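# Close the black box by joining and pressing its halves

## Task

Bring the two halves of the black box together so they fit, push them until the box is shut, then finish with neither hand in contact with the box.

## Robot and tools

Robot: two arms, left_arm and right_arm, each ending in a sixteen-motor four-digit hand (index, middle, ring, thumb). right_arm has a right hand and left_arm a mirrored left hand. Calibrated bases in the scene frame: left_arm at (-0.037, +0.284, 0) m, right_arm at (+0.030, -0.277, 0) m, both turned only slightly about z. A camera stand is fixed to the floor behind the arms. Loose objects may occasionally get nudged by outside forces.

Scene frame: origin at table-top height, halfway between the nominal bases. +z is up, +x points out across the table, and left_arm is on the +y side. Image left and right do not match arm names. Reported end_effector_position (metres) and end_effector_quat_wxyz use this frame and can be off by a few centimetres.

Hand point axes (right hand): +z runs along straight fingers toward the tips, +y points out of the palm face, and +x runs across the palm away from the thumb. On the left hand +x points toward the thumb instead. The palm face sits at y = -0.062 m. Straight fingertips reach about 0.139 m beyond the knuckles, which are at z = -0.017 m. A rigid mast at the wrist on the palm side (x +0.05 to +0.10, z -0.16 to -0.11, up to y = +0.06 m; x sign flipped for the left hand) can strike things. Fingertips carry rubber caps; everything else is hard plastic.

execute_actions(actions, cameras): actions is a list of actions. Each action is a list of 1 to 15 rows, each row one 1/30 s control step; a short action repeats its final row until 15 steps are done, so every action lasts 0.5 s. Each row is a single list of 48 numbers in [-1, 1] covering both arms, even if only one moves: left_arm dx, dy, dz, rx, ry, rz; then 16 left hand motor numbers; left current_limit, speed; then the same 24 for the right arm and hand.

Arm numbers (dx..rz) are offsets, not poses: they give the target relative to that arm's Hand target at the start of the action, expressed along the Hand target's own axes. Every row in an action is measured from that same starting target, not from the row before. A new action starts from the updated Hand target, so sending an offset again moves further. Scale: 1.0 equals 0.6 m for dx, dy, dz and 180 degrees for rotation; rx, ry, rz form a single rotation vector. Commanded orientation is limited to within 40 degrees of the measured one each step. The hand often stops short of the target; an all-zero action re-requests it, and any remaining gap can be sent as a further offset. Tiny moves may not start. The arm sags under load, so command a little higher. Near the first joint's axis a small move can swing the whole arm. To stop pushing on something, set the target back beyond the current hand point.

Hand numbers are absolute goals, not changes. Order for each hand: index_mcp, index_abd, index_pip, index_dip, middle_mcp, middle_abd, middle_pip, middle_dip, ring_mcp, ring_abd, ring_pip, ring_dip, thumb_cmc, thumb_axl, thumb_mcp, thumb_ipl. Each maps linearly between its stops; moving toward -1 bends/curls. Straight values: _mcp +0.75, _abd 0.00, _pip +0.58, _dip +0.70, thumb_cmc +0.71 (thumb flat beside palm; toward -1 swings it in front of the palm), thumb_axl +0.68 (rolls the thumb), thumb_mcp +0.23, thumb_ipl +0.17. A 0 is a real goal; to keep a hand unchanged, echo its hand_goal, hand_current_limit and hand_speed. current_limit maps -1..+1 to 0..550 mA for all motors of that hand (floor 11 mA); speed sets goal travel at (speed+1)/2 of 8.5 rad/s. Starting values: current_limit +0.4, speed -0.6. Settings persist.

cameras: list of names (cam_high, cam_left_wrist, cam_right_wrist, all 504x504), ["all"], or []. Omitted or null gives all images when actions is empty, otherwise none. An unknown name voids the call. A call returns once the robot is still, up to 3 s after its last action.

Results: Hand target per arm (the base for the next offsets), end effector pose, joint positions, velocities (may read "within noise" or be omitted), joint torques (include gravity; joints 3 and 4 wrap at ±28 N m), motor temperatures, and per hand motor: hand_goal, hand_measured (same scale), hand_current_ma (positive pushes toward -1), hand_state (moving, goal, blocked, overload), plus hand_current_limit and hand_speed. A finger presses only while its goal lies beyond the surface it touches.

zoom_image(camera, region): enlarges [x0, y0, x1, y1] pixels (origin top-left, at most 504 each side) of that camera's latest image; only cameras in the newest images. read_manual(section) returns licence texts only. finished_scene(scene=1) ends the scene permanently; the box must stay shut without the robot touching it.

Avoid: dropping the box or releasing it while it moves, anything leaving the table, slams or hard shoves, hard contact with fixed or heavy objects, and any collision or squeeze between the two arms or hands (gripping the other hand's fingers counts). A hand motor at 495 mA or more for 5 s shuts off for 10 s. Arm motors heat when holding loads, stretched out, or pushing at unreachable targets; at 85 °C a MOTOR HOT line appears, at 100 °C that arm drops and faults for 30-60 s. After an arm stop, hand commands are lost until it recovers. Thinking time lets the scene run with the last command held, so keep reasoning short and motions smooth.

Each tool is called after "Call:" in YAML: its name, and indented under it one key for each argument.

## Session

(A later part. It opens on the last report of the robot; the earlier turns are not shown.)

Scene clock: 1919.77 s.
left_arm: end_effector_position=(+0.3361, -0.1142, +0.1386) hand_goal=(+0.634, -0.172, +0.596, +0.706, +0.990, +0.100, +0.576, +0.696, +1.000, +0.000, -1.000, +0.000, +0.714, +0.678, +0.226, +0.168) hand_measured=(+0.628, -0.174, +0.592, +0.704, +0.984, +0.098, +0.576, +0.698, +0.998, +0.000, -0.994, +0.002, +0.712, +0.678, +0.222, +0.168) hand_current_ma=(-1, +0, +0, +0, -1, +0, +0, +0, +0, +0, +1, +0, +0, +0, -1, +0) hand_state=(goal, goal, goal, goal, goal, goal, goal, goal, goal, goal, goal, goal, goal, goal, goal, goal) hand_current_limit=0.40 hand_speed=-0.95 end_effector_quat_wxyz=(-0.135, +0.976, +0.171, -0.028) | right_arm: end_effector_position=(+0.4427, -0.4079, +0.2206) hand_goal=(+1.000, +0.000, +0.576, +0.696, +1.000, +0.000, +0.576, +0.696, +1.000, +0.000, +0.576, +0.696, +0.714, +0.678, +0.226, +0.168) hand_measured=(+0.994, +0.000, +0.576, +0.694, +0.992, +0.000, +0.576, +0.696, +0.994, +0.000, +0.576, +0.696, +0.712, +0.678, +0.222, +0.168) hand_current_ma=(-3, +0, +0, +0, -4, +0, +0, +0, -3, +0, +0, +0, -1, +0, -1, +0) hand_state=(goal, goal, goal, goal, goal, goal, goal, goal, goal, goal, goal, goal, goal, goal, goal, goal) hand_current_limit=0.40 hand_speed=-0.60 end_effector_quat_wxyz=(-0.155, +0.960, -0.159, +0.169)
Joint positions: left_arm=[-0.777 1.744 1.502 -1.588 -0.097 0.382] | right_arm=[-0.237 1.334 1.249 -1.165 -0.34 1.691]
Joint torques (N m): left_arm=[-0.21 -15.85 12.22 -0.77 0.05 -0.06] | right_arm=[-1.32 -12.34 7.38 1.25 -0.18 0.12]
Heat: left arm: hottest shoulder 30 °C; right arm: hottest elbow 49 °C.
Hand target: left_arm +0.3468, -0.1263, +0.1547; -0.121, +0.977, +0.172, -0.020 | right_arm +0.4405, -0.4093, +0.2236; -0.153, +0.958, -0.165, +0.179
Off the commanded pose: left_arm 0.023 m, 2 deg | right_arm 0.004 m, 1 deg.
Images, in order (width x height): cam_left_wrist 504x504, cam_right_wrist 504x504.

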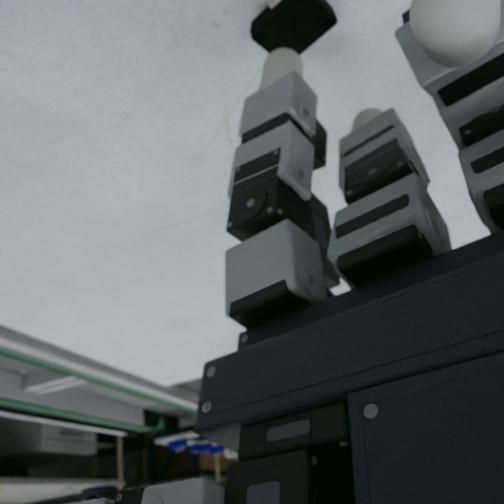

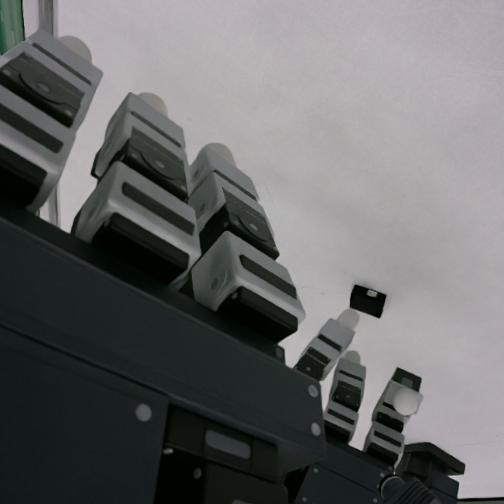

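Call:
execute_actions:
  actions:
    - [[-0.008,-0.016,0.0,-0.003,0,0,0.8,-0.1,0.576,0.696,0.9,0.1,0.576,0.696,1,0,-1,0,0.714,0.678,0.226,0.168,0.4,-0.8,0,0,0,0,0,0,1,0,0.576,0.696,1,0,0.576,0.696,1,0,0.576,0.696,0.714,0.678,0.226,0.168,0.4,-0.6],[-0.017,-0.0328,0.0128,-0.006,0,0,0.99,-0.1,0.576,0.696,0.75,0.1,0.576,0.696,1,0,-1,0,0.714,0.678,0.226,0.168,0.4,-0.8,0,0,0,0,0,0,1,0,0.576,0.696,1,0,0.576,0.696,1,0,0.576,0.696,0.714,0.678,0.226,0.168,0.4,-0.6]]
    - [[0,0,0,0,0,0,0.99,-0.1,0.576,0.696,0.603,0.1,0.576,0.696,1,0,-1,0,0.714,0.678,0.226,0.168,0.4,-0.8,0,0,0,0,0,0,1,0,0.576,0.696,1,0,0.576,0.696,1,0,0.576,0.696,0.714,0.678,0.226,0.168,0.4,-0.6]]
  cameras: ["cam_left_wrist","cam_right_wrist"]

Call:
zoom_image:
  camera: "cam_right_wrist"
  region: [330, 265, 400, 335]

Call:
zoom_image:
  camera: "cam_left_wrist"
  region: [200, 0, 340, 140]

Scene clock: 1948.67 s.
left_arm: end_effector_position=(+0.3311, -0.1106, +0.1491) hand_goal=(+0.990, -0.100, +0.576, +0.696, +0.604, +0.100, +0.576, +0.696, +1.000, +0.000, -1.000, +0.000, +0.714, +0.678, +0.226, +0.168) hand_measured=(+0.976, -0.096, +0.572, +0.696, +0.604, +0.096, +0.578, +0.698, +0.998, +0.000, -0.994, +0.002, +0.712, +0.678, +0.222, +0.168) hand_current_ma=(-5, +0, -1, +0, +0, +0, +0, +0, +0, +0, +1, +0, +0, +0, -1, +0) hand_state=(goal, goal, goal, goal, goal, goal, goal, goal, goal, goal, goal, goal, goal, goal, goal, goal) hand_current_limit=0.40 hand_speed=-0.80 end_effector_quat_wxyz=(-0.117, +0.978, +0.173, -0.021) | right_arm: end_effector_position=(+0.4427, -0.4079, +0.2206) hand_goal=(+1.000, +0.000, +0.576, +0.696, +1.000, +0.000, +0.576, +0.696, +1.000, +0.000, +0.576, +0.696, +0.714, +0.678, +0.226, +0.168) hand_measured=(+0.994, +0.000, +0.576, +0.694, +0.992, +0.000, +0.576, +0.696, +0.994, +0.000, +0.576, +0.696, +0.712, +0.678, +0.222, +0.168) hand_current_ma=(-3, +0, +0, +0, -4, +0, +0, +0, -3, +0, +0, +0, -1, +0, -1, +0) hand_state=(goal, goal, goal, goal, goal, goal, goal, goal, goal, goal, goal, goal, goal, goal, goal, goal) hand_current_limit=0.40 hand_speed=-0.60 end_effector_quat_wxyz=(-0.155, +0.960, -0.159, +0.169)
Joint positions: left_arm=[-0.777 1.697 1.466 -1.561 -0.09 0.382] | right_arm=[-0.237 1.334 1.249 -1.165 -0.34 1.691]
Joint torques (N m): left_arm=[-0.09 -16.85 6.86 0.03 0.06 -0.05] | right_arm=[-1.32 -12.4 7.41 1.25 -0.19 0.12]
Heat: left arm: hottest shoulder 31 °C; right arm: hottest elbow 48 °C.
Hand target: left_arm +0.3300, -0.1101, +0.1521; -0.112, +0.978, +0.173, -0.019 | right_arm +0.4405, -0.4093, +0.2236; -0.153, +0.958, -0.165, +0.179
Off the commanded pose: left_arm 0.003 m, 1 deg | right_arm 0.004 m, 1 deg.
Images, in order (width x height): cam_left_wrist 504x504, cam_right_wrist 504x504.

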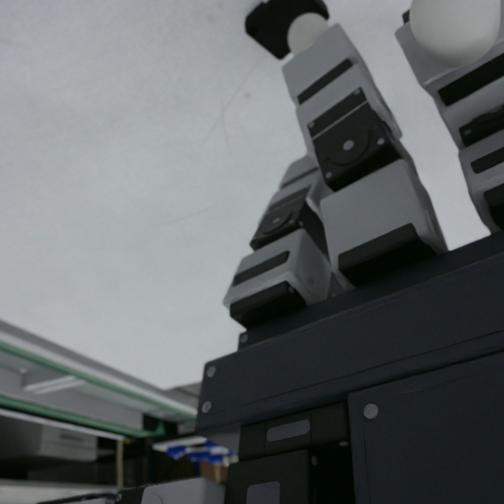

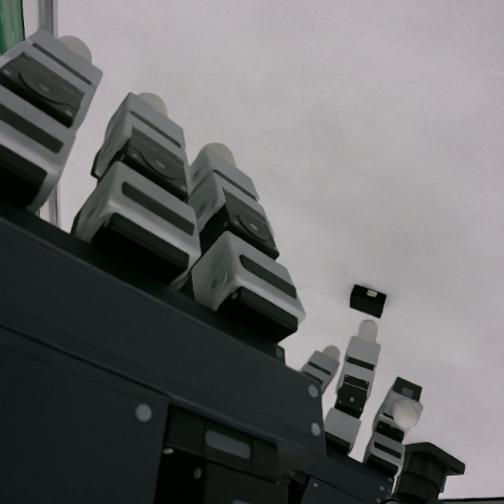

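Scaled by 7.200.

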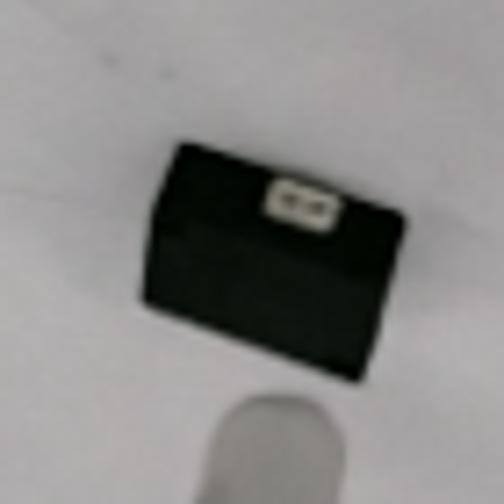

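Scaled by 3.600.

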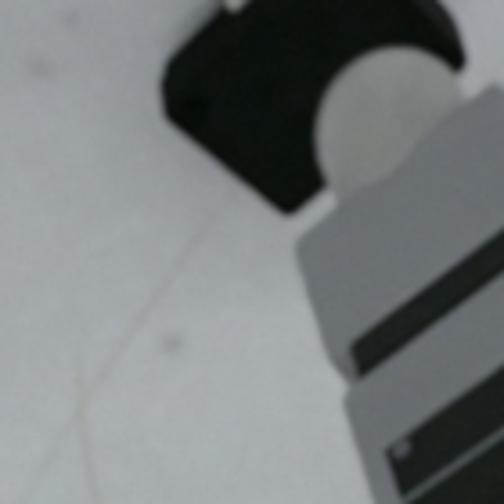

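Call:
execute_actions:
  actions:
    - [[0,0.0068,0.0292,0,0,0,0.99,-0.1,0.576,0.696,0.603,0.1,0.576,0.696,1,0,-1,0,0.714,0.678,0.226,0.168,0.4,-0.8,0,0,0,0,0,0,1,0,0.576,0.696,1,0,0.576,0.696,1,0,0.576,0.696,0.714,0.678,0.226,0.168,0.4,-0.6]]
    - [[0,0.0075,0.0324,0,0,0,0.99,-0.1,0.576,0.696,0.603,0.1,0.576,0.696,1,0,-1,0,0.714,0.678,0.226,0.168,0.4,-0.8,0,0,0,0,0,0,1,0,0.576,0.696,1,0,0.576,0.696,1,0,0.576,0.696,0.714,0.678,0.226,0.168,0.4,-0.6]]
    - [[0,0.0083,0.0357,0.003,0,0,0.99,-0.1,0.576,0.696,0.603,0.1,0.576,0.696,1,0,-1,0,0.714,0.678,0.226,0.168,0.4,-0.8,0,0,0,0,0,0,1,0,0.576,0.696,1,0,0.576,0.696,1,0,0.576,0.696,0.714,0.678,0.226,0.168,0.4,-0.6]]
    - [[0,0.0083,0.0357,0.003,0,0,0.99,-0.1,0.576,0.696,0.603,0.1,0.576,0.696,1,0,-1,0,0.714,0.678,0.226,0.168,0.4,-0.8,0,0,0,0,0,0,1,0,0.576,0.696,1,0,0.576,0.696,1,0,0.576,0.696,0.714,0.678,0.226,0.168,0.4,-0.6]]
  cameras: ["cam_left_wrist","cam_right_wrist"]

Call:
zoom_image:
  camera: "cam_right_wrist"
  region: [330, 265, 400, 335]

Call:
zoom_image:
  camera: "cam_left_wrist"
  region: [220, 0, 360, 140]

Scene clock: 1961.37 s.
left_arm: end_effector_position=(+0.3332, -0.1143, +0.1305) hand_goal=(+0.990, -0.100, +0.576, +0.696, +0.604, +0.100, +0.576, +0.696, +1.000, +0.000, -1.000, +0.000, +0.714, +0.678, +0.226, +0.168) hand_measured=(+0.978, -0.096, +0.572, +0.696, +0.634, +0.080, +0.602, +0.712, +0.998, +0.000, -0.994, +0.002, +0.712, +0.678, +0.222, +0.168) hand_current_ma=(-4, +0, -1, +0, +21, -7, +15, +5, +0, +0, +1, +0, +0, +0, -1, +0) hand_state=(goal, goal, goal, goal, blocked, blocked, blocked, goal, goal, goal, goal, goal, goal, goal, goal, goal) hand_current_limit=0.40 hand_speed=-0.80 end_effector_quat_wxyz=(-0.085, +0.981, +0.174, -0.001) | right_arm: end_effector_position=(+0.4427, -0.4079, +0.2206) hand_goal=(+1.000, +0.000, +0.576, +0.696, +1.000, +0.000, +0.576, +0.696, +1.000, +0.000, +0.576, +0.696, +0.714, +0.678, +0.226, +0.168) hand_measured=(+0.994, +0.000, +0.576, +0.694, +0.992, +0.000, +0.576, +0.696, +0.994, +0.000, +0.576, +0.696, +0.712, +0.678, +0.222, +0.168) hand_current_ma=(-3, +0, +0, +0, -4, +0, +0, +0, -3, +0, +0, +0, -1, +0, -1, +0) hand_state=(goal, goal, goal, goal, goal, goal, goal, goal, goal, goal, goal, goal, goal, goal, goal, goal) hand_current_limit=0.40 hand_speed=-0.60 end_effector_quat_wxyz=(-0.155, +0.960, -0.159, +0.169)
Joint positions: left_arm=[-0.778 1.673 1.376 -1.418 -0.089 0.382] | right_arm=[-0.237 1.334 1.249 -1.165 -0.34 1.691]
Joint torques (N m): left_arm=[-0.21 -9.35 3.34 1.29 -0.21 -0.07] | right_arm=[-1.26 -12.34 7.39 1.26 -0.19 0.12]
Heat: left arm: hottest shoulder 31 °C; right arm: hottest elbow 48 °C.
Hand target: left_arm +0.3301, -0.1100, +0.0702; -0.121, +0.977, +0.172, -0.020 | right_arm +0.4405, -0.4093, +0.2236; -0.153, +0.958, -0.165, +0.179
Off the commanded pose: left_arm 0.061 m, 5 deg | right_arm 0.004 m, 1 deg.
Images, in order (width x height): cam_left_wrist 504x504, cam_right_wrist 504x504.

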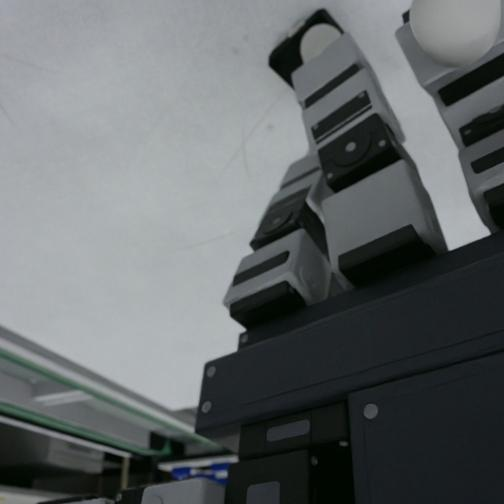

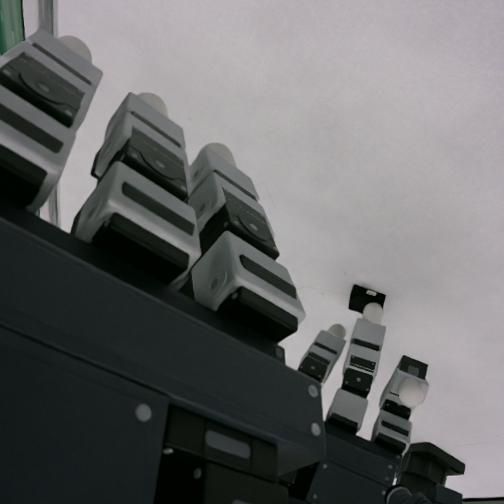

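Scaled by 7.200.

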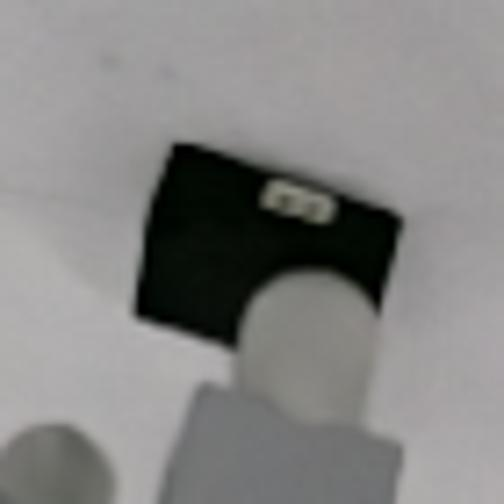

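Scaled by 3.600.

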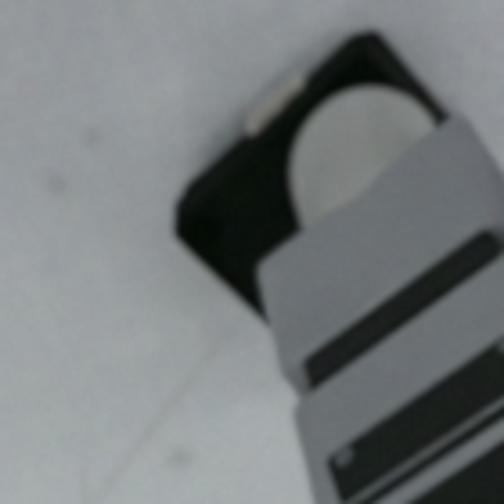

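Call:
zoom_image:
  camera: "cam_right_wrist"
  region: [345, 280, 390, 325]

Call:
zoom_image:
  camera: "cam_left_wrist"
  region: [260, 0, 350, 90]

Scaled by 11.200.

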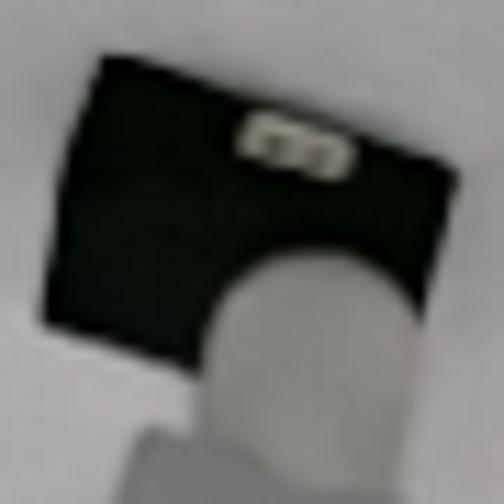

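Scaled by 5.600.

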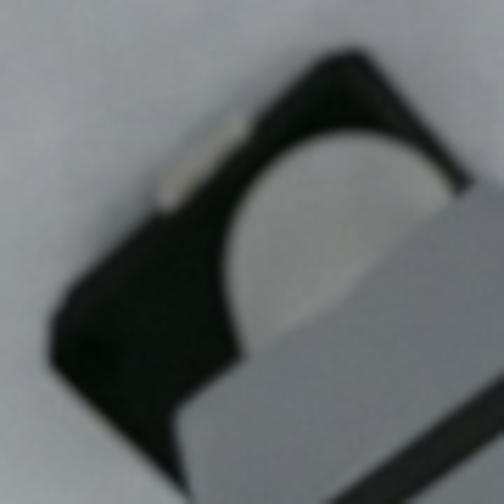

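Call:
execute_actions:
  actions:
    - [[0.0028,-0.0015,-0.035,0,0,0,0.99,-0.1,0.576,0.696,0.634,0.08,0.602,0.71,1,0,-1,0,0.714,0.678,0.226,0.168,0.4,-0.95,0,0,0,0,0,0,1,0,0.576,0.696,1,0,0.576,0.696,1,0,0.576,0.696,0.714,0.678,0.226,0.168,0.4,-0.6],[0.0055,-0.003,-0.0713,0,0,0,0.99,-0.1,0.576,0.696,0.634,0.08,0.602,0.71,1,0,-1,0,0.714,0.678,0.226,0.168,0.4,-0.95,0,0,0,0,0,0,1,0,0.576,0.696,1,0,0.576,0.696,1,0,0.576,0.696,0.714,0.678,0.226,0.168,0.4,-0.6]]
    - [[0.0058,-0.0042,-0.0727,-0.006,0,0,0.99,-0.1,0.576,0.696,0.634,0.08,0.602,0.71,1,0,-1,0,0.714,0.678,0.226,0.168,0.4,-0.95,0,0,0,0,0,0,1,0,0.576,0.696,1,0,0.576,0.696,1,0,0.576,0.696,0.714,0.678,0.226,0.168,0.4,-0.6]]
  cameras: ["cam_left_wrist","cam_right_wrist"]

Call:
zoom_image:
  camera: "cam_right_wrist"
  region: [340, 273, 390, 323]

Call:
zoom_image:
  camera: "cam_left_wrist"
  region: [220, 0, 360, 140]

Scene clock: 1985.27 s.
left_arm: end_effector_position=(+0.3309, -0.1115, +0.1378) hand_goal=(+0.990, -0.100, +0.576, +0.696, +0.634, +0.080, +0.602, +0.710, +1.000, +0.000, -1.000, +0.000, +0.714, +0.678, +0.226, +0.168) hand_measured=(+0.978, -0.096, +0.572, +0.696, +0.628, +0.084, +0.598, +0.708, +0.998, +0.000, -0.994, +0.002, +0.712, +0.678, +0.222, +0.168) hand_current_ma=(-4, +0, -1, +0, -1, +0, +0, +0, +0, +0, +1, +0, +0, +0, -1, +0) hand_state=(goal, goal, goal, goal, goal, goal, goal, goal, goal, goal, goal, goal, goal, goal, goal, goal) hand_current_limit=0.40 hand_speed=-0.95 end_effector_quat_wxyz=(-0.127, +0.977, +0.171, -0.027) | right_arm: end_effector_position=(+0.4427, -0.4079, +0.2206) hand_goal=(+1.000, +0.000, +0.576, +0.696, +1.000, +0.000, +0.576, +0.696, +1.000, +0.000, +0.576, +0.696, +0.714, +0.678, +0.226, +0.168) hand_measured=(+0.994, +0.000, +0.576, +0.694, +0.992, +0.000, +0.576, +0.696, +0.994, +0.000, +0.576, +0.696, +0.712, +0.678, +0.222, +0.168) hand_current_ma=(-3, +0, +0, +0, -4, +0, +0, +0, -3, +0, +0, +0, -1, +0, -1, +0) hand_state=(goal, goal, goal, goal, goal, goal, goal, goal, goal, goal, goal, goal, goal, goal, goal, goal) hand_current_limit=0.40 hand_speed=-0.60 end_effector_quat_wxyz=(-0.155, +0.960, -0.159, +0.169)
Joint positions: left_arm=[-0.778 1.72 1.468 -1.562 -0.09 0.382] | right_arm=[-0.237 1.334 1.249 -1.165 -0.34 1.691]
Joint torques (N m): left_arm=[0.03 -15.38 12.23 -0.77 0.07 -0.03] | right_arm=[-1.32 -12.4 7.36 1.26 -0.19 0.11]
Heat: left arm: hottest shoulder 30 °C; right arm: hottest elbow 47 °C.
Hand target: left_arm +0.3420, -0.1235, +0.1548; -0.112, +0.978, +0.172, -0.019 | right_arm +0.4405, -0.4093, +0.2236; -0.153, +0.958, -0.165, +0.179
Off the commanded pose: left_arm 0.024 m, 2 deg | right_arm 0.004 m, 1 deg.
Images, in order (width x height): cam_left_wrist 504x504, cam_right_wrist 504x504.

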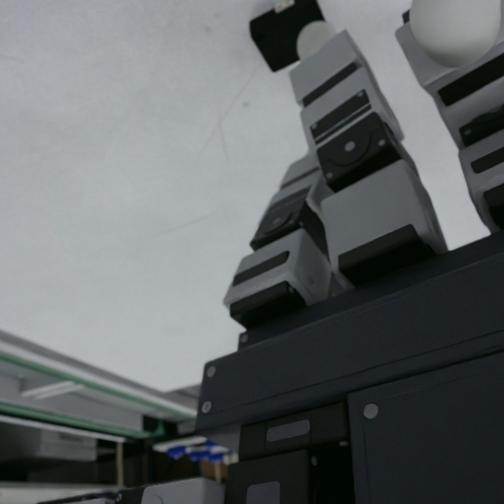

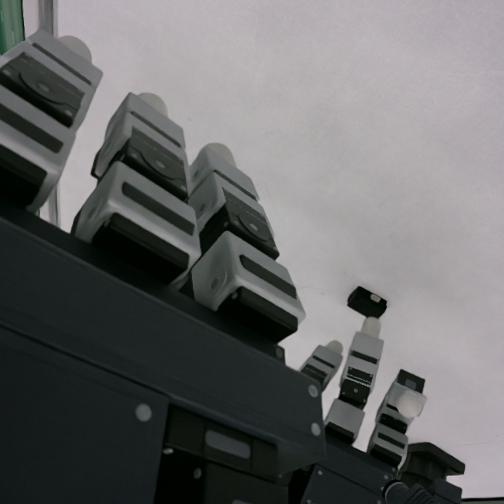

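Scaled by 10.080.

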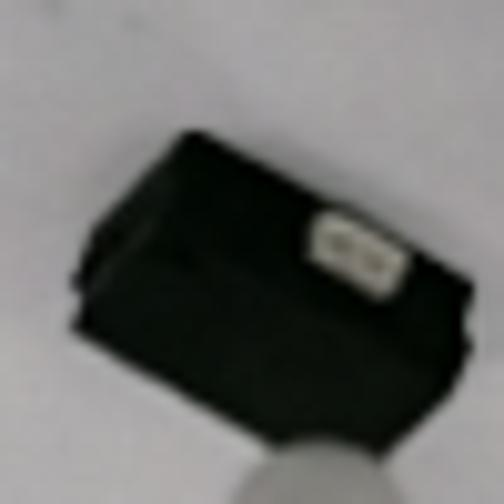

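Scaled by 3.600.

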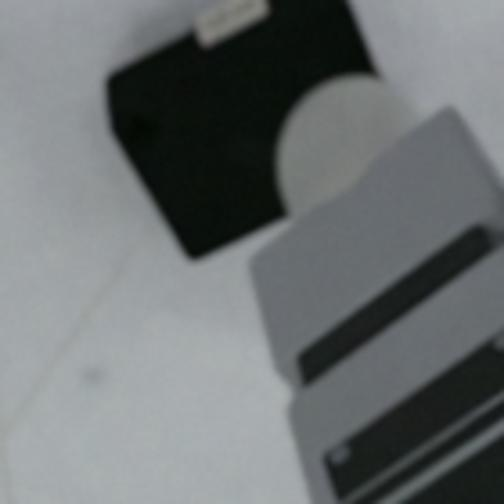

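Call:
execute_actions:
  actions:
    - [[0,-0.0132,-0.0567,0,0,0,0.99,0,0.576,0.696,0.8,0,0.58,0.696,1,0,-1,0,0.714,0.678,0.226,0.168,0.4,-0.8,0,0,0,0,0,0,1,0,0.576,0.696,1,0,0.576,0.696,1,0,0.576,0.696,0.714,0.678,0.226,0.168,0.4,-0.6]]
    - [[-0.024,0.02,0.009,0,0.0066,0.0288,0.972,0.1,0.576,0.696,0.972,-0.1,0.576,0.696,1,0,-1,0,0.714,0.678,0.226,0.168,0.4,-0.8,0,0,0,0,0,0,1,0,0.576,0.696,1,0,0.576,0.696,1,0,0.576,0.696,0.714,0.678,0.226,0.168,0.4,-0.6],[-0.048,0.04,0.018,0,0.0132,0.0576,0.972,0.15,0.576,0.696,0.972,-0.15,0.576,0.696,1,0,-1,0,0.714,0.678,0.226,0.168,0.4,-0.8,0,0,0,0,0,0,1,0,0.576,0.696,1,0,0.576,0.696,1,0,0.576,0.696,0.714,0.678,0.226,0.168,0.4,-0.6],[-0.0717,0.0607,0.028,0,0.02,0.0865,0.972,0.16,0.576,0.696,0.972,-0.16,0.576,0.696,1,0,-1,0,0.714,0.678,0.226,0.168,0.4,-0.8,0,0,0,0,0,0,1,0,0.576,0.696,1,0,0.576,0.696,1,0,0.576,0.696,0.714,0.678,0.226,0.168,0.4,-0.6]]
    - [[0,0.0113,0.0487,0,0,0,0.972,0.16,0.576,0.696,0.972,-0.16,0.576,0.696,1,0,-1,0,0.714,0.678,0.226,0.168,0.4,-0.8,0,0,0,0,0,0,1,0,0.576,0.696,1,0,0.576,0.696,1,0,0.576,0.696,0.714,0.678,0.226,0.168,0.4,-0.6]]
  cameras: ["cam_left_wrist","cam_right_wrist"]

Call:
zoom_image:
  camera: "cam_right_wrist"
  region: [340, 273, 390, 323]

Call:
zoom_image:
  camera: "cam_left_wrist"
  region: [260, 60, 380, 180]

Scene clock: 2024.90 s.
left_arm: end_effector_position=(+0.3108, -0.1688, +0.1426) hand_goal=(+0.972, +0.160, +0.576, +0.696, +0.972, -0.160, +0.576, +0.696, +1.000, +0.000, -1.000, +0.000, +0.714, +0.678, +0.226, +0.168) hand_measured=(+0.968, +0.156, +0.572, +0.696, +0.960, -0.156, +0.576, +0.698, +0.998, +0.000, -0.994, +0.002, +0.712, +0.678, +0.222, +0.168) hand_current_ma=(-1, +0, -1, +0, -3, +0, +0, +0, +0, +0, +1, +0, +0, +0, -1, +0) hand_state=(goal, goal, goal, goal, goal, goal, goal, goal, goal, goal, goal, goal, goal, goal, goal, goal) hand_current_limit=0.40 hand_speed=-0.80 end_effector_quat_wxyz=(-0.111, +0.993, +0.038, -0.001) | right_arm: end_effector_position=(+0.4427, -0.4079, +0.2206) hand_goal=(+1.000, +0.000, +0.576, +0.696, +1.000, +0.000, +0.576, +0.696, +1.000, +0.000, +0.576, +0.696, +0.714, +0.678, +0.226, +0.168) hand_measured=(+0.994, +0.000, +0.576, +0.694, +0.992, +0.000, +0.576, +0.696, +0.994, +0.000, +0.576, +0.696, +0.712, +0.678, +0.222, +0.168) hand_current_ma=(-3, +0, +0, +0, -4, +0, +0, +0, -3, +0, +0, +0, -1, +0, -1, +0) hand_state=(goal, goal, goal, goal, goal, goal, goal, goal, goal, goal, goal, goal, goal, goal, goal, goal) hand_current_limit=0.40 hand_speed=-0.60 end_effector_quat_wxyz=(-0.155, +0.960, -0.159, +0.169)
Joint positions: left_arm=[-0.855 1.765 1.539 -1.526 -0.128 0.575] | right_arm=[-0.237 1.334 1.249 -1.165 -0.34 1.691]
Joint torques (N m): left_arm=[0.15 -16.09 7.23 0.1 -0.08 0.06] | right_arm=[-1.26 -12.34 7.39 1.25 -0.19 0.12]
Heat: left arm: hottest elbow 31 °C; right arm: hottest elbow 47 °C.
Hand target: left_arm +0.3124, -0.1679, +0.1353; -0.114, +0.993, +0.035, -0.003 | right_arm +0.4405, -0.4093, +0.2236; -0.153, +0.958, -0.165, +0.179
Off the commanded pose: left_arm 0.008 m, 1 deg | right_arm 0.004 m, 1 deg.
Images, in order (width x height): cam_left_wrist 504x504, cam_right_wrist 504x504.

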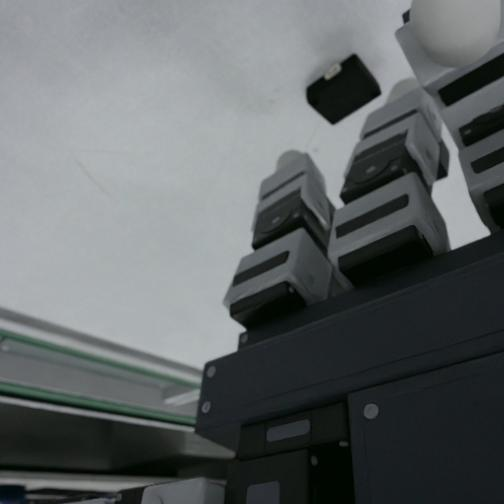

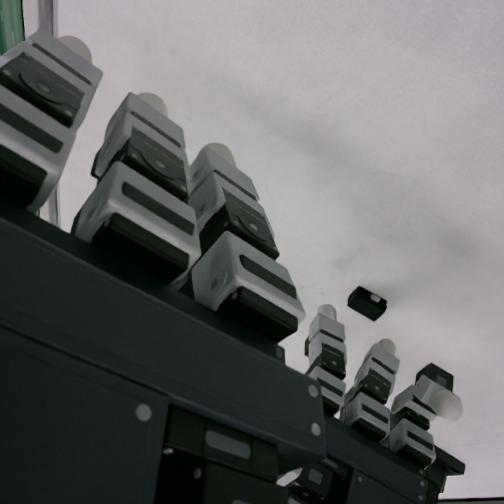

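Scaled by 10.080.

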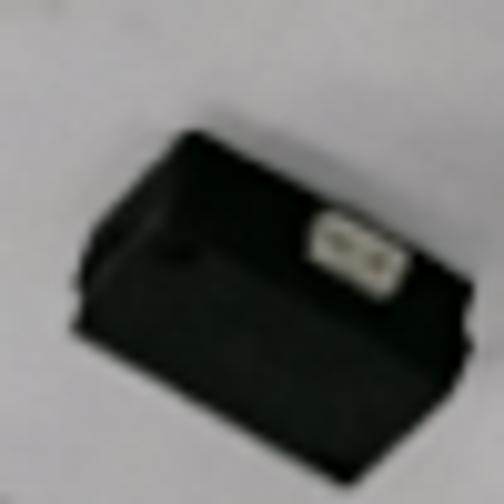

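Scaled by 4.200.

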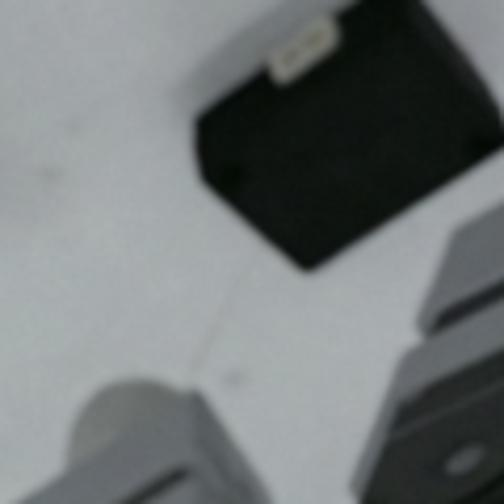

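Call:
execute_actions:
  actions:
    - [[-0.0055,-0.0013,0.047,0,0,0,0.972,0.16,0.576,0.696,0.972,-0.16,0.576,0.696,1,0,-1,0,0.714,0.678,0.226,0.168,0.4,-0.8,0,0,0,0,0,0,1,0,0.576,0.696,1,0,0.576,0.696,1,0,0.576,0.696,0.714,0.678,0.226,0.168,0.4,-0.6]]
  cameras: ["cam_left_wrist","cam_right_wrist"]

Call:
zoom_image:
  camera: "cam_right_wrist"
  region: [320, 270, 400, 350]

Call:
zoom_image:
  camera: "cam_left_wrist"
  region: [260, 60, 400, 200]

Scene clock: 2037.83 s.
left_arm: end_effector_position=(+0.3064, -0.1634, +0.1123) hand_goal=(+0.972, +0.160, +0.576, +0.696, +0.972, -0.160, +0.576, +0.696, +1.000, +0.000, -1.000, +0.000, +0.714, +0.678, +0.226, +0.168) hand_measured=(+0.968, +0.156, +0.572, +0.696, +0.962, -0.156, +0.576, +0.698, +0.998, +0.000, -0.994, +0.002, +0.712, +0.678, +0.222, +0.168) hand_current_ma=(-1, +0, -1, +0, -3, +0, +0, +0, +0, +0, +1, +0, +0, +0, -1, +0) hand_state=(goal, goal, goal, goal, goal, goal, goal, goal, goal, goal, goal, goal, goal, goal, goal, goal) hand_current_limit=0.40 hand_speed=-0.80 end_effector_quat_wxyz=(-0.113, +0.993, +0.037, -0.002) | right_arm: end_effector_position=(+0.4427, -0.4079, +0.2206) hand_goal=(+1.000, +0.000, +0.576, +0.696, +1.000, +0.000, +0.576, +0.696, +1.000, +0.000, +0.576, +0.696, +0.714, +0.678, +0.226, +0.168) hand_measured=(+0.994, +0.000, +0.576, +0.694, +0.992, +0.000, +0.576, +0.696, +0.994, +0.000, +0.576, +0.696, +0.712, +0.678, +0.222, +0.168) hand_current_ma=(-3, +0, +0, +0, -4, +0, +0, +0, -3, +0, +0, +0, -1, +0, -1, +0) hand_state=(goal, goal, goal, goal, goal, goal, goal, goal, goal, goal, goal, goal, goal, goal, goal, goal) hand_current_limit=0.40 hand_speed=-0.60 end_effector_quat_wxyz=(-0.155, +0.960, -0.159, +0.169)
Joint positions: left_arm=[-0.855 1.771 1.466 -1.451 -0.128 0.578] | right_arm=[-0.237 1.334 1.249 -1.165 -0.34 1.691]
Joint torques (N m): left_arm=[0.44 -16.32 6.86 0.01 -0.11 0.06] | right_arm=[-1.32 -12.28 7.39 1.25 -0.18 0.12]
Heat: left arm: hottest elbow 32 °C; right arm: hottest elbow 47 °C.
Hand target: left_arm +0.3088, -0.1612, +0.1079; -0.113, +0.993, +0.035, -0.003 | right_arm +0.4405, -0.4093, +0.2236; -0.153, +0.958, -0.165, +0.179
Off the commanded pose: left_arm 0.005 m, 0 deg | right_arm 0.004 m, 1 deg.
Images, in order (width x height): cam_left_wrist 504x504, cam_right_wrist 504x504.

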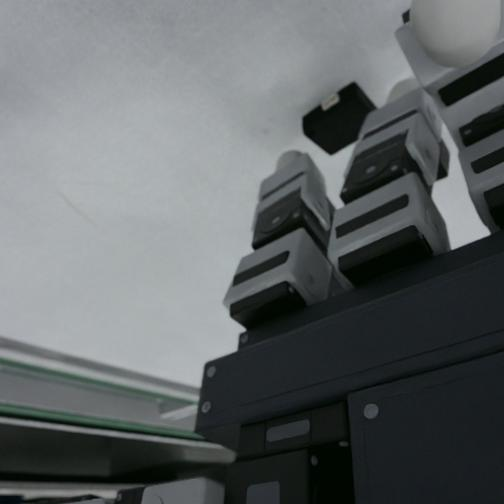

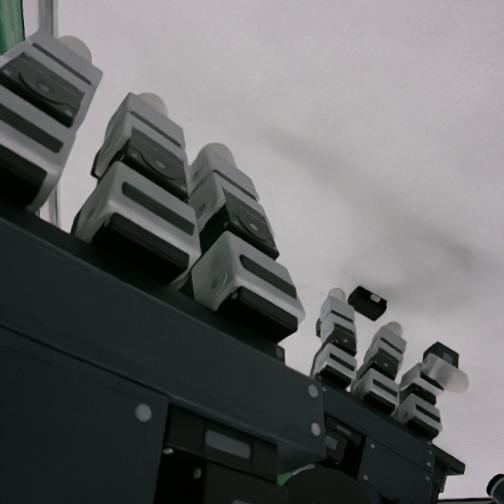

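Scaled by 6.300.

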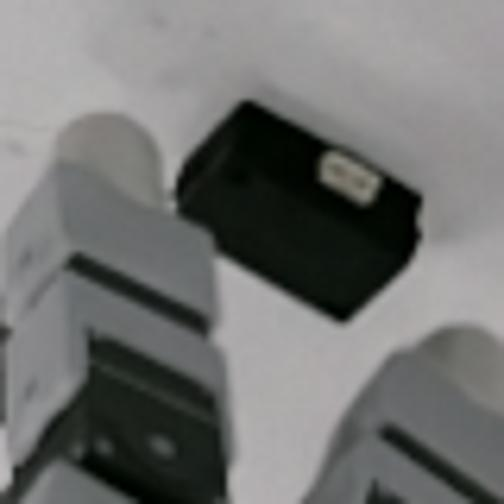

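Scaled by 3.600.

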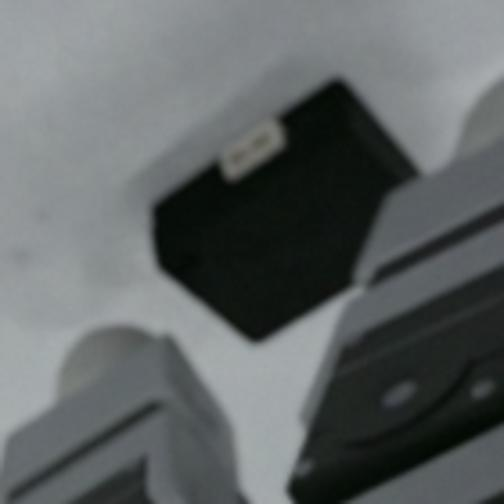

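Call:
execute_actions:
  actions:
    - [[0.001,0.0062,0.0268,0,0,0,0.985,0.15,0.576,0.696,0.985,-0.15,0.576,0.696,1,0,-1,0,0.714,0.678,0.226,0.168,0.4,-0.8,0,0,0,0,0,0,1,0,0.576,0.696,1,0,0.576,0.696,1,0,0.576,0.696,0.714,0.678,0.226,0.168,0.4,-0.6]]
    - [[0,0,0,0,0,0,0.985,0.02,0.576,0.696,0.985,-0.02,0.576,0.696,1,0,-1,0,0.714,0.678,0.226,0.168,0.4,-0.93,0,0,0,0,0,0,1,0,0.576,0.696,1,0,0.576,0.696,1,0,0.576,0.696,0.714,0.678,0.226,0.168,0.4,-0.6]]
  cameras: ["cam_left_wrist","cam_right_wrist"]

Call:
zoom_image:
  camera: "cam_right_wrist"
  region: [340, 273, 390, 323]

Call:
zoom_image:
  camera: "cam_left_wrist"
  region: [260, 60, 400, 200]

Scene clock: 2050.03 s.
left_arm: end_effector_position=(+0.3075, -0.1646, +0.1003) hand_goal=(+0.986, +0.020, +0.576, +0.696, +0.986, -0.020, +0.576, +0.696, +1.000, +0.000, -1.000, +0.000, +0.714, +0.678, +0.226, +0.168) hand_measured=(+0.980, +0.080, +0.574, +0.696, +0.974, -0.066, +0.576, +0.698, +0.998, +0.000, -0.994, +0.002, +0.712, +0.678, +0.222, +0.168) hand_current_ma=(-1, +51, +0, +0, -4, -33, +0, +0, +0, +0, +1, +0, +0, +0, -1, +0) hand_state=(goal, blocked, goal, goal, goal, blocked, goal, goal, goal, goal, goal, goal, goal, goal, goal, goal) hand_current_limit=0.40 hand_speed=-0.93 end_effector_quat_wxyz=(-0.109, +0.993, +0.036, +0.001) | right_arm: end_effector_position=(+0.4427, -0.4079, +0.2206) hand_goal=(+1.000, +0.000, +0.576, +0.696, +1.000, +0.000, +0.576, +0.696, +1.000, +0.000, +0.576, +0.696, +0.714, +0.678, +0.226, +0.168) hand_measured=(+0.994, +0.000, +0.576, +0.694, +0.992, +0.000, +0.576, +0.696, +0.994, +0.000, +0.576, +0.696, +0.712, +0.678, +0.222, +0.168) hand_current_ma=(-3, +0, +0, +0, -4, +0, +0, +0, -3, +0, +0, +0, -1, +0, -1, +0) hand_state=(goal, goal, goal, goal, goal, goal, goal, goal, goal, goal, goal, goal, goal, goal, goal, goal) hand_current_limit=0.40 hand_speed=-0.60 end_effector_quat_wxyz=(-0.155, +0.960, -0.159, +0.169)
Joint positions: left_arm=[-0.855 1.779 1.443 -1.411 -0.13 0.579] | right_arm=[-0.237 1.334 1.249 -1.165 -0.34 1.691]
Joint torques (N m): left_arm=[0.5 -15.85 6.67 0.03 -0.05 0.06] | right_arm=[-1.38 -12.4 7.41 1.28 -0.19 0.12]
Heat: left arm: hottest elbow 32 °C; right arm: hottest elbow 47 °C.
Hand target: left_arm +0.3093, -0.1610, +0.0913; -0.114, +0.993, +0.035, -0.003 | right_arm +0.4405, -0.4093, +0.2236; -0.153, +0.958, -0.165, +0.179
Off the commanded pose: left_arm 0.010 m, 1 deg | right_arm 0.004 m, 1 deg.
Images, in order (width x height): cam_left_wrist 504x504, cam_right_wrist 504x504.

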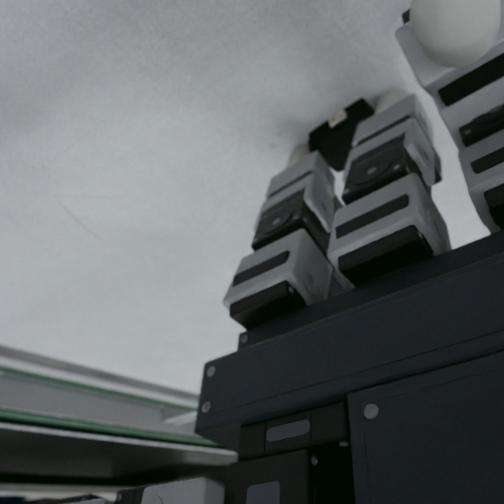

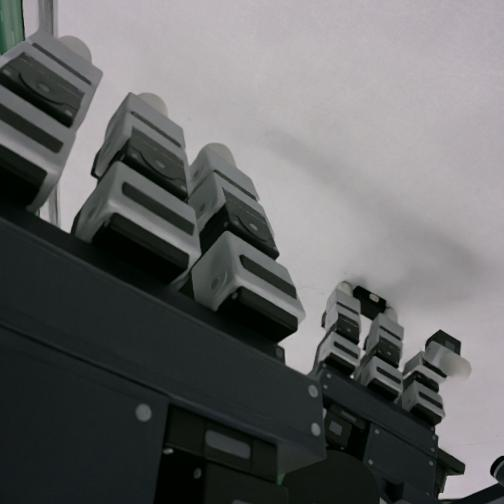

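Scaled by 10.080.

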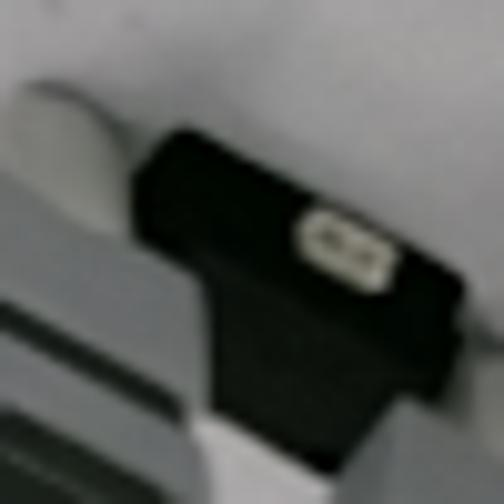

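Scaled by 3.600.

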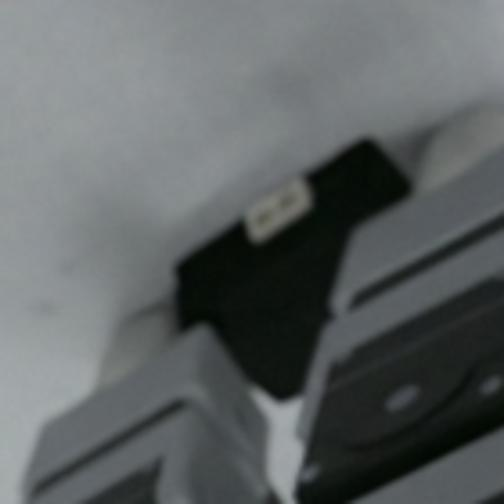

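Call:
execute_actions:
  actions:
    - [[0,0,0,0,0,0,0.985,-0.08,0.576,0.696,0.985,0.08,0.576,0.696,1,0,-1,0,0.714,0.678,0.226,0.168,0.4,-0.93,0,0,0,0,0,0,1,0,0.576,0.696,1,0,0.576,0.696,1,0,0.576,0.696,0.714,0.678,0.226,0.168,0.4,-0.6]]
  cameras: ["cam_left_wrist","cam_right_wrist"]

Call:
zoom_image:
  camera: "cam_right_wrist"
  region: [340, 273, 390, 323]

Call:
zoom_image:
  camera: "cam_left_wrist"
  region: [300, 90, 390, 180]

Scene clock: 2055.70 s.
left_arm: end_effector_position=(+0.3076, -0.1645, +0.1003) hand_goal=(+0.986, -0.080, +0.576, +0.696, +0.986, +0.080, +0.576, +0.696, +1.000, +0.000, -1.000, +0.000, +0.714, +0.678, +0.226, +0.168) hand_measured=(+0.980, +0.072, +0.574, +0.696, +0.978, -0.062, +0.576, +0.698, +0.998, +0.000, -0.994, +0.002, +0.712, +0.678, +0.222, +0.168) hand_current_ma=(-1, +290, +0, +0, -2, -256, +0, +0, +0, +0, +1, +0, +0, +0, -1, +0) hand_state=(goal, blocked, goal, goal, goal, blocked, goal, goal, goal, goal, goal, goal, goal, goal, goal, goal) hand_current_limit=0.40 hand_speed=-0.93 end_effector_quat_wxyz=(-0.109, +0.993, +0.036, +0.001) | right_arm: end_effector_position=(+0.4427, -0.4079, +0.2206) hand_goal=(+1.000, +0.000, +0.576, +0.696, +1.000, +0.000, +0.576, +0.696, +1.000, +0.000, +0.576, +0.696, +0.714, +0.678, +0.226, +0.168) hand_measured=(+0.994, +0.000, +0.576, +0.694, +0.992, +0.000, +0.576, +0.696, +0.994, +0.000, +0.576, +0.696, +0.712, +0.678, +0.222, +0.168) hand_current_ma=(-3, +0, +0, +0, -4, +0, +0, +0, -3, +0, +0, +0, -1, +0, -1, +0) hand_state=(goal, goal, goal, goal, goal, goal, goal, goal, goal, goal, goal, goal, goal, goal, goal, goal) hand_current_limit=0.40 hand_speed=-0.60 end_effector_quat_wxyz=(-0.155, +0.960, -0.159, +0.169)
Joint positions: left_arm=[-0.855 1.779 1.443 -1.411 -0.13 0.579] | right_arm=[-0.237 1.334 1.249 -1.165 -0.34 1.691]
Joint torques (N m): left_arm=[0.62 -15.85 6.61 0.03 -0.04 0.07] | right_arm=[-1.32 -12.34 7.39 1.25 -0.19 0.12]
Heat: left arm: hottest elbow 32 °C; right arm: hottest elbow 47 °C.
Hand target: left_arm +0.3093, -0.1610, +0.0913; -0.114, +0.993, +0.035, -0.003 | right_arm +0.4405, -0.4093, +0.2236; -0.153, +0.958, -0.165, +0.179
Off the commanded pose: left_arm 0.010 m, 1 deg | right_arm 0.004 m, 1 deg.
Images, in order (width x height): cam_left_wrist 504x504, cam_right_wrist 504x504.

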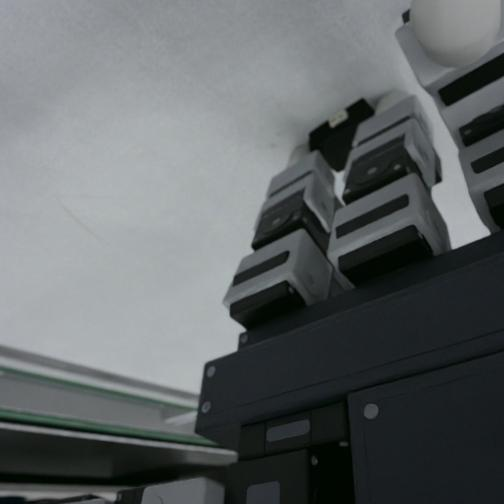

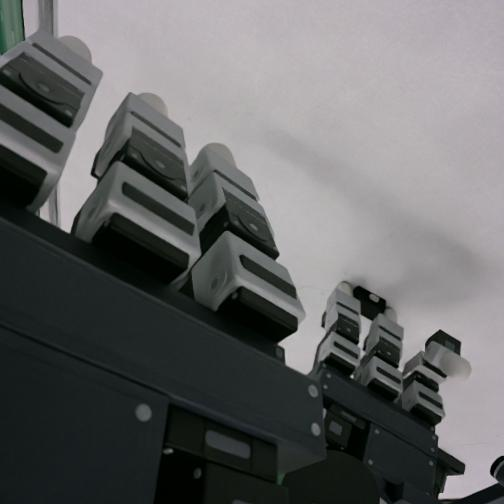

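Scaled by 10.080.

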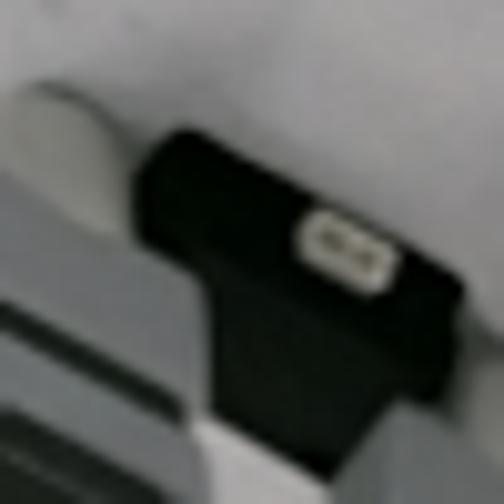

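Scaled by 5.600.

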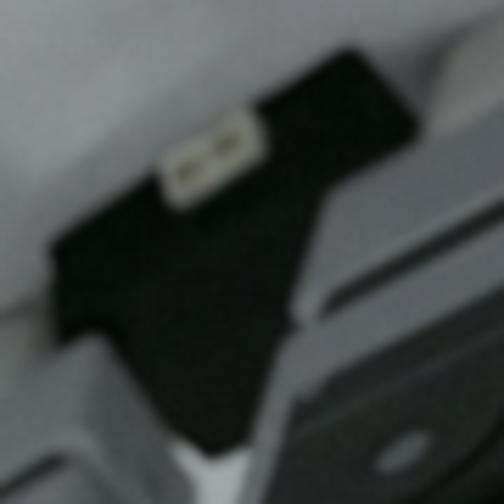

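Call:
execute_actions:
  actions:
    - [[0,0,0,0,0,0,0.985,0.13,0.576,0.696,0.985,-0.12,0.576,0.696,1,0,-1,0,0.714,0.678,0.226,0.168,0.4,-0.93,0,0,0,0,0,0,1,0,0.576,0.696,1,0,0.576,0.696,1,0,0.576,0.696,0.714,0.678,0.226,0.168,0.4,-0.6]]
  cameras: ["cam_left_wrist","cam_right_wrist"]

Call:
zoom_image:
  camera: "cam_right_wrist"
  region: [350, 278, 390, 318]

Call:
zoom_image:
  camera: "cam_left_wrist"
  region: [300, 90, 390, 180]

Scene clock: 2061.23 s.
left_arm: end_effector_position=(+0.3076, -0.1645, +0.1003) hand_goal=(+0.986, +0.130, +0.576, +0.696, +0.986, -0.120, +0.576, +0.696, +1.000, +0.000, -1.000, +0.000, +0.714, +0.678, +0.226, +0.168) hand_measured=(+0.980, +0.126, +0.574, +0.696, +0.978, -0.116, +0.576, +0.698, +0.998, +0.000, -0.994, +0.002, +0.712, +0.678, +0.222, +0.168) hand_current_ma=(-1, +0, +0, +0, -2, +0, +0, +0, +0, +0, +1, +0, +0, +0, -1, +0) hand_state=(goal, goal, goal, goal, goal, goal, goal, goal, goal, goal, goal, goal, goal, goal, goal, goal) hand_current_limit=0.40 hand_speed=-0.93 end_effector_quat_wxyz=(-0.109, +0.993, +0.036, +0.001) | right_arm: end_effector_position=(+0.4427, -0.4079, +0.2206) hand_goal=(+1.000, +0.000, +0.576, +0.696, +1.000, +0.000, +0.576, +0.696, +1.000, +0.000, +0.576, +0.696, +0.714, +0.678, +0.226, +0.168) hand_measured=(+0.994, +0.000, +0.576, +0.694, +0.992, +0.000, +0.576, +0.696, +0.994, +0.000, +0.576, +0.696, +0.712, +0.678, +0.222, +0.168) hand_current_ma=(-3, +0, +0, +0, -4, +0, +0, +0, -3, +0, +0, +0, -1, +0, -1, +0) hand_state=(goal, goal, goal, goal, goal, goal, goal, goal, goal, goal, goal, goal, goal, goal, goal, goal) hand_current_limit=0.40 hand_speed=-0.60 end_effector_quat_wxyz=(-0.155, +0.960, -0.159, +0.169)
Joint positions: left_arm=[-0.855 1.779 1.443 -1.411 -0.13 0.579] | right_arm=[-0.237 1.334 1.249 -1.165 -0.34 1.691]
Joint torques (N m): left_arm=[0.5 -15.97 6.64 0.06 -0.03 0.06] | right_arm=[-1.32 -12.34 7.38 1.25 -0.19 0.12]
Heat: left arm: hottest elbow 32 °C; right arm: hottest elbow 47 °C.
Hand target: left_arm +0.3093, -0.1610, +0.0913; -0.114, +0.993, +0.035, -0.003 | right_arm +0.4405, -0.4093, +0.2236; -0.153, +0.958, -0.165, +0.179
Off the commanded pose: left_arm 0.010 m, 1 deg | right_arm 0.004 m, 1 deg.
Images, in order (width x height): cam_left_wrist 504x504, cam_right_wrist 504x504.

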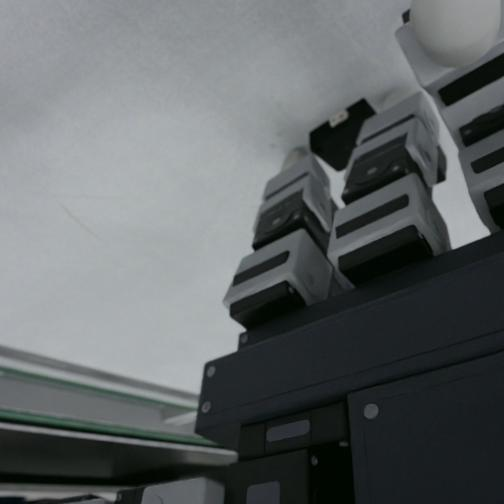

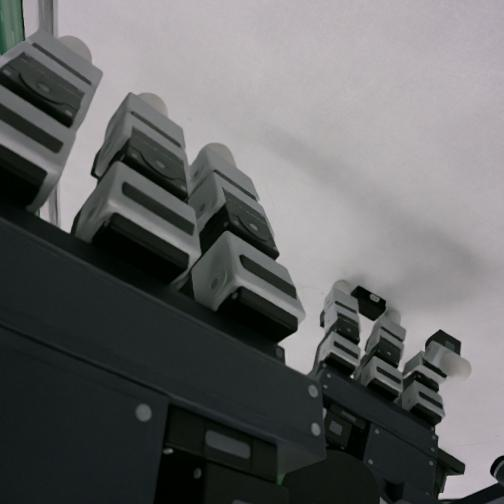

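Scaled by 12.600.

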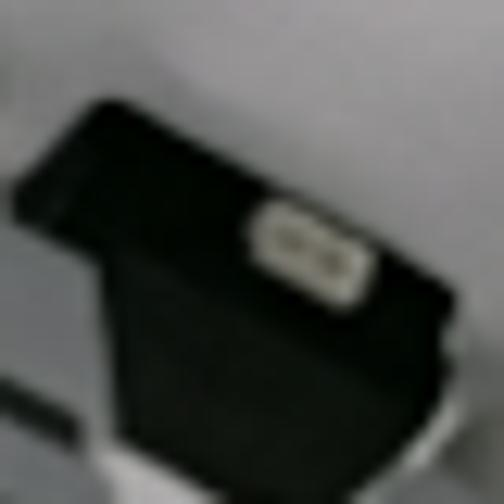

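Scaled by 5.600.

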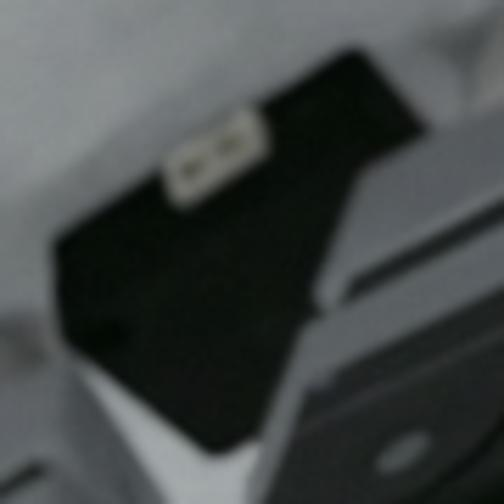

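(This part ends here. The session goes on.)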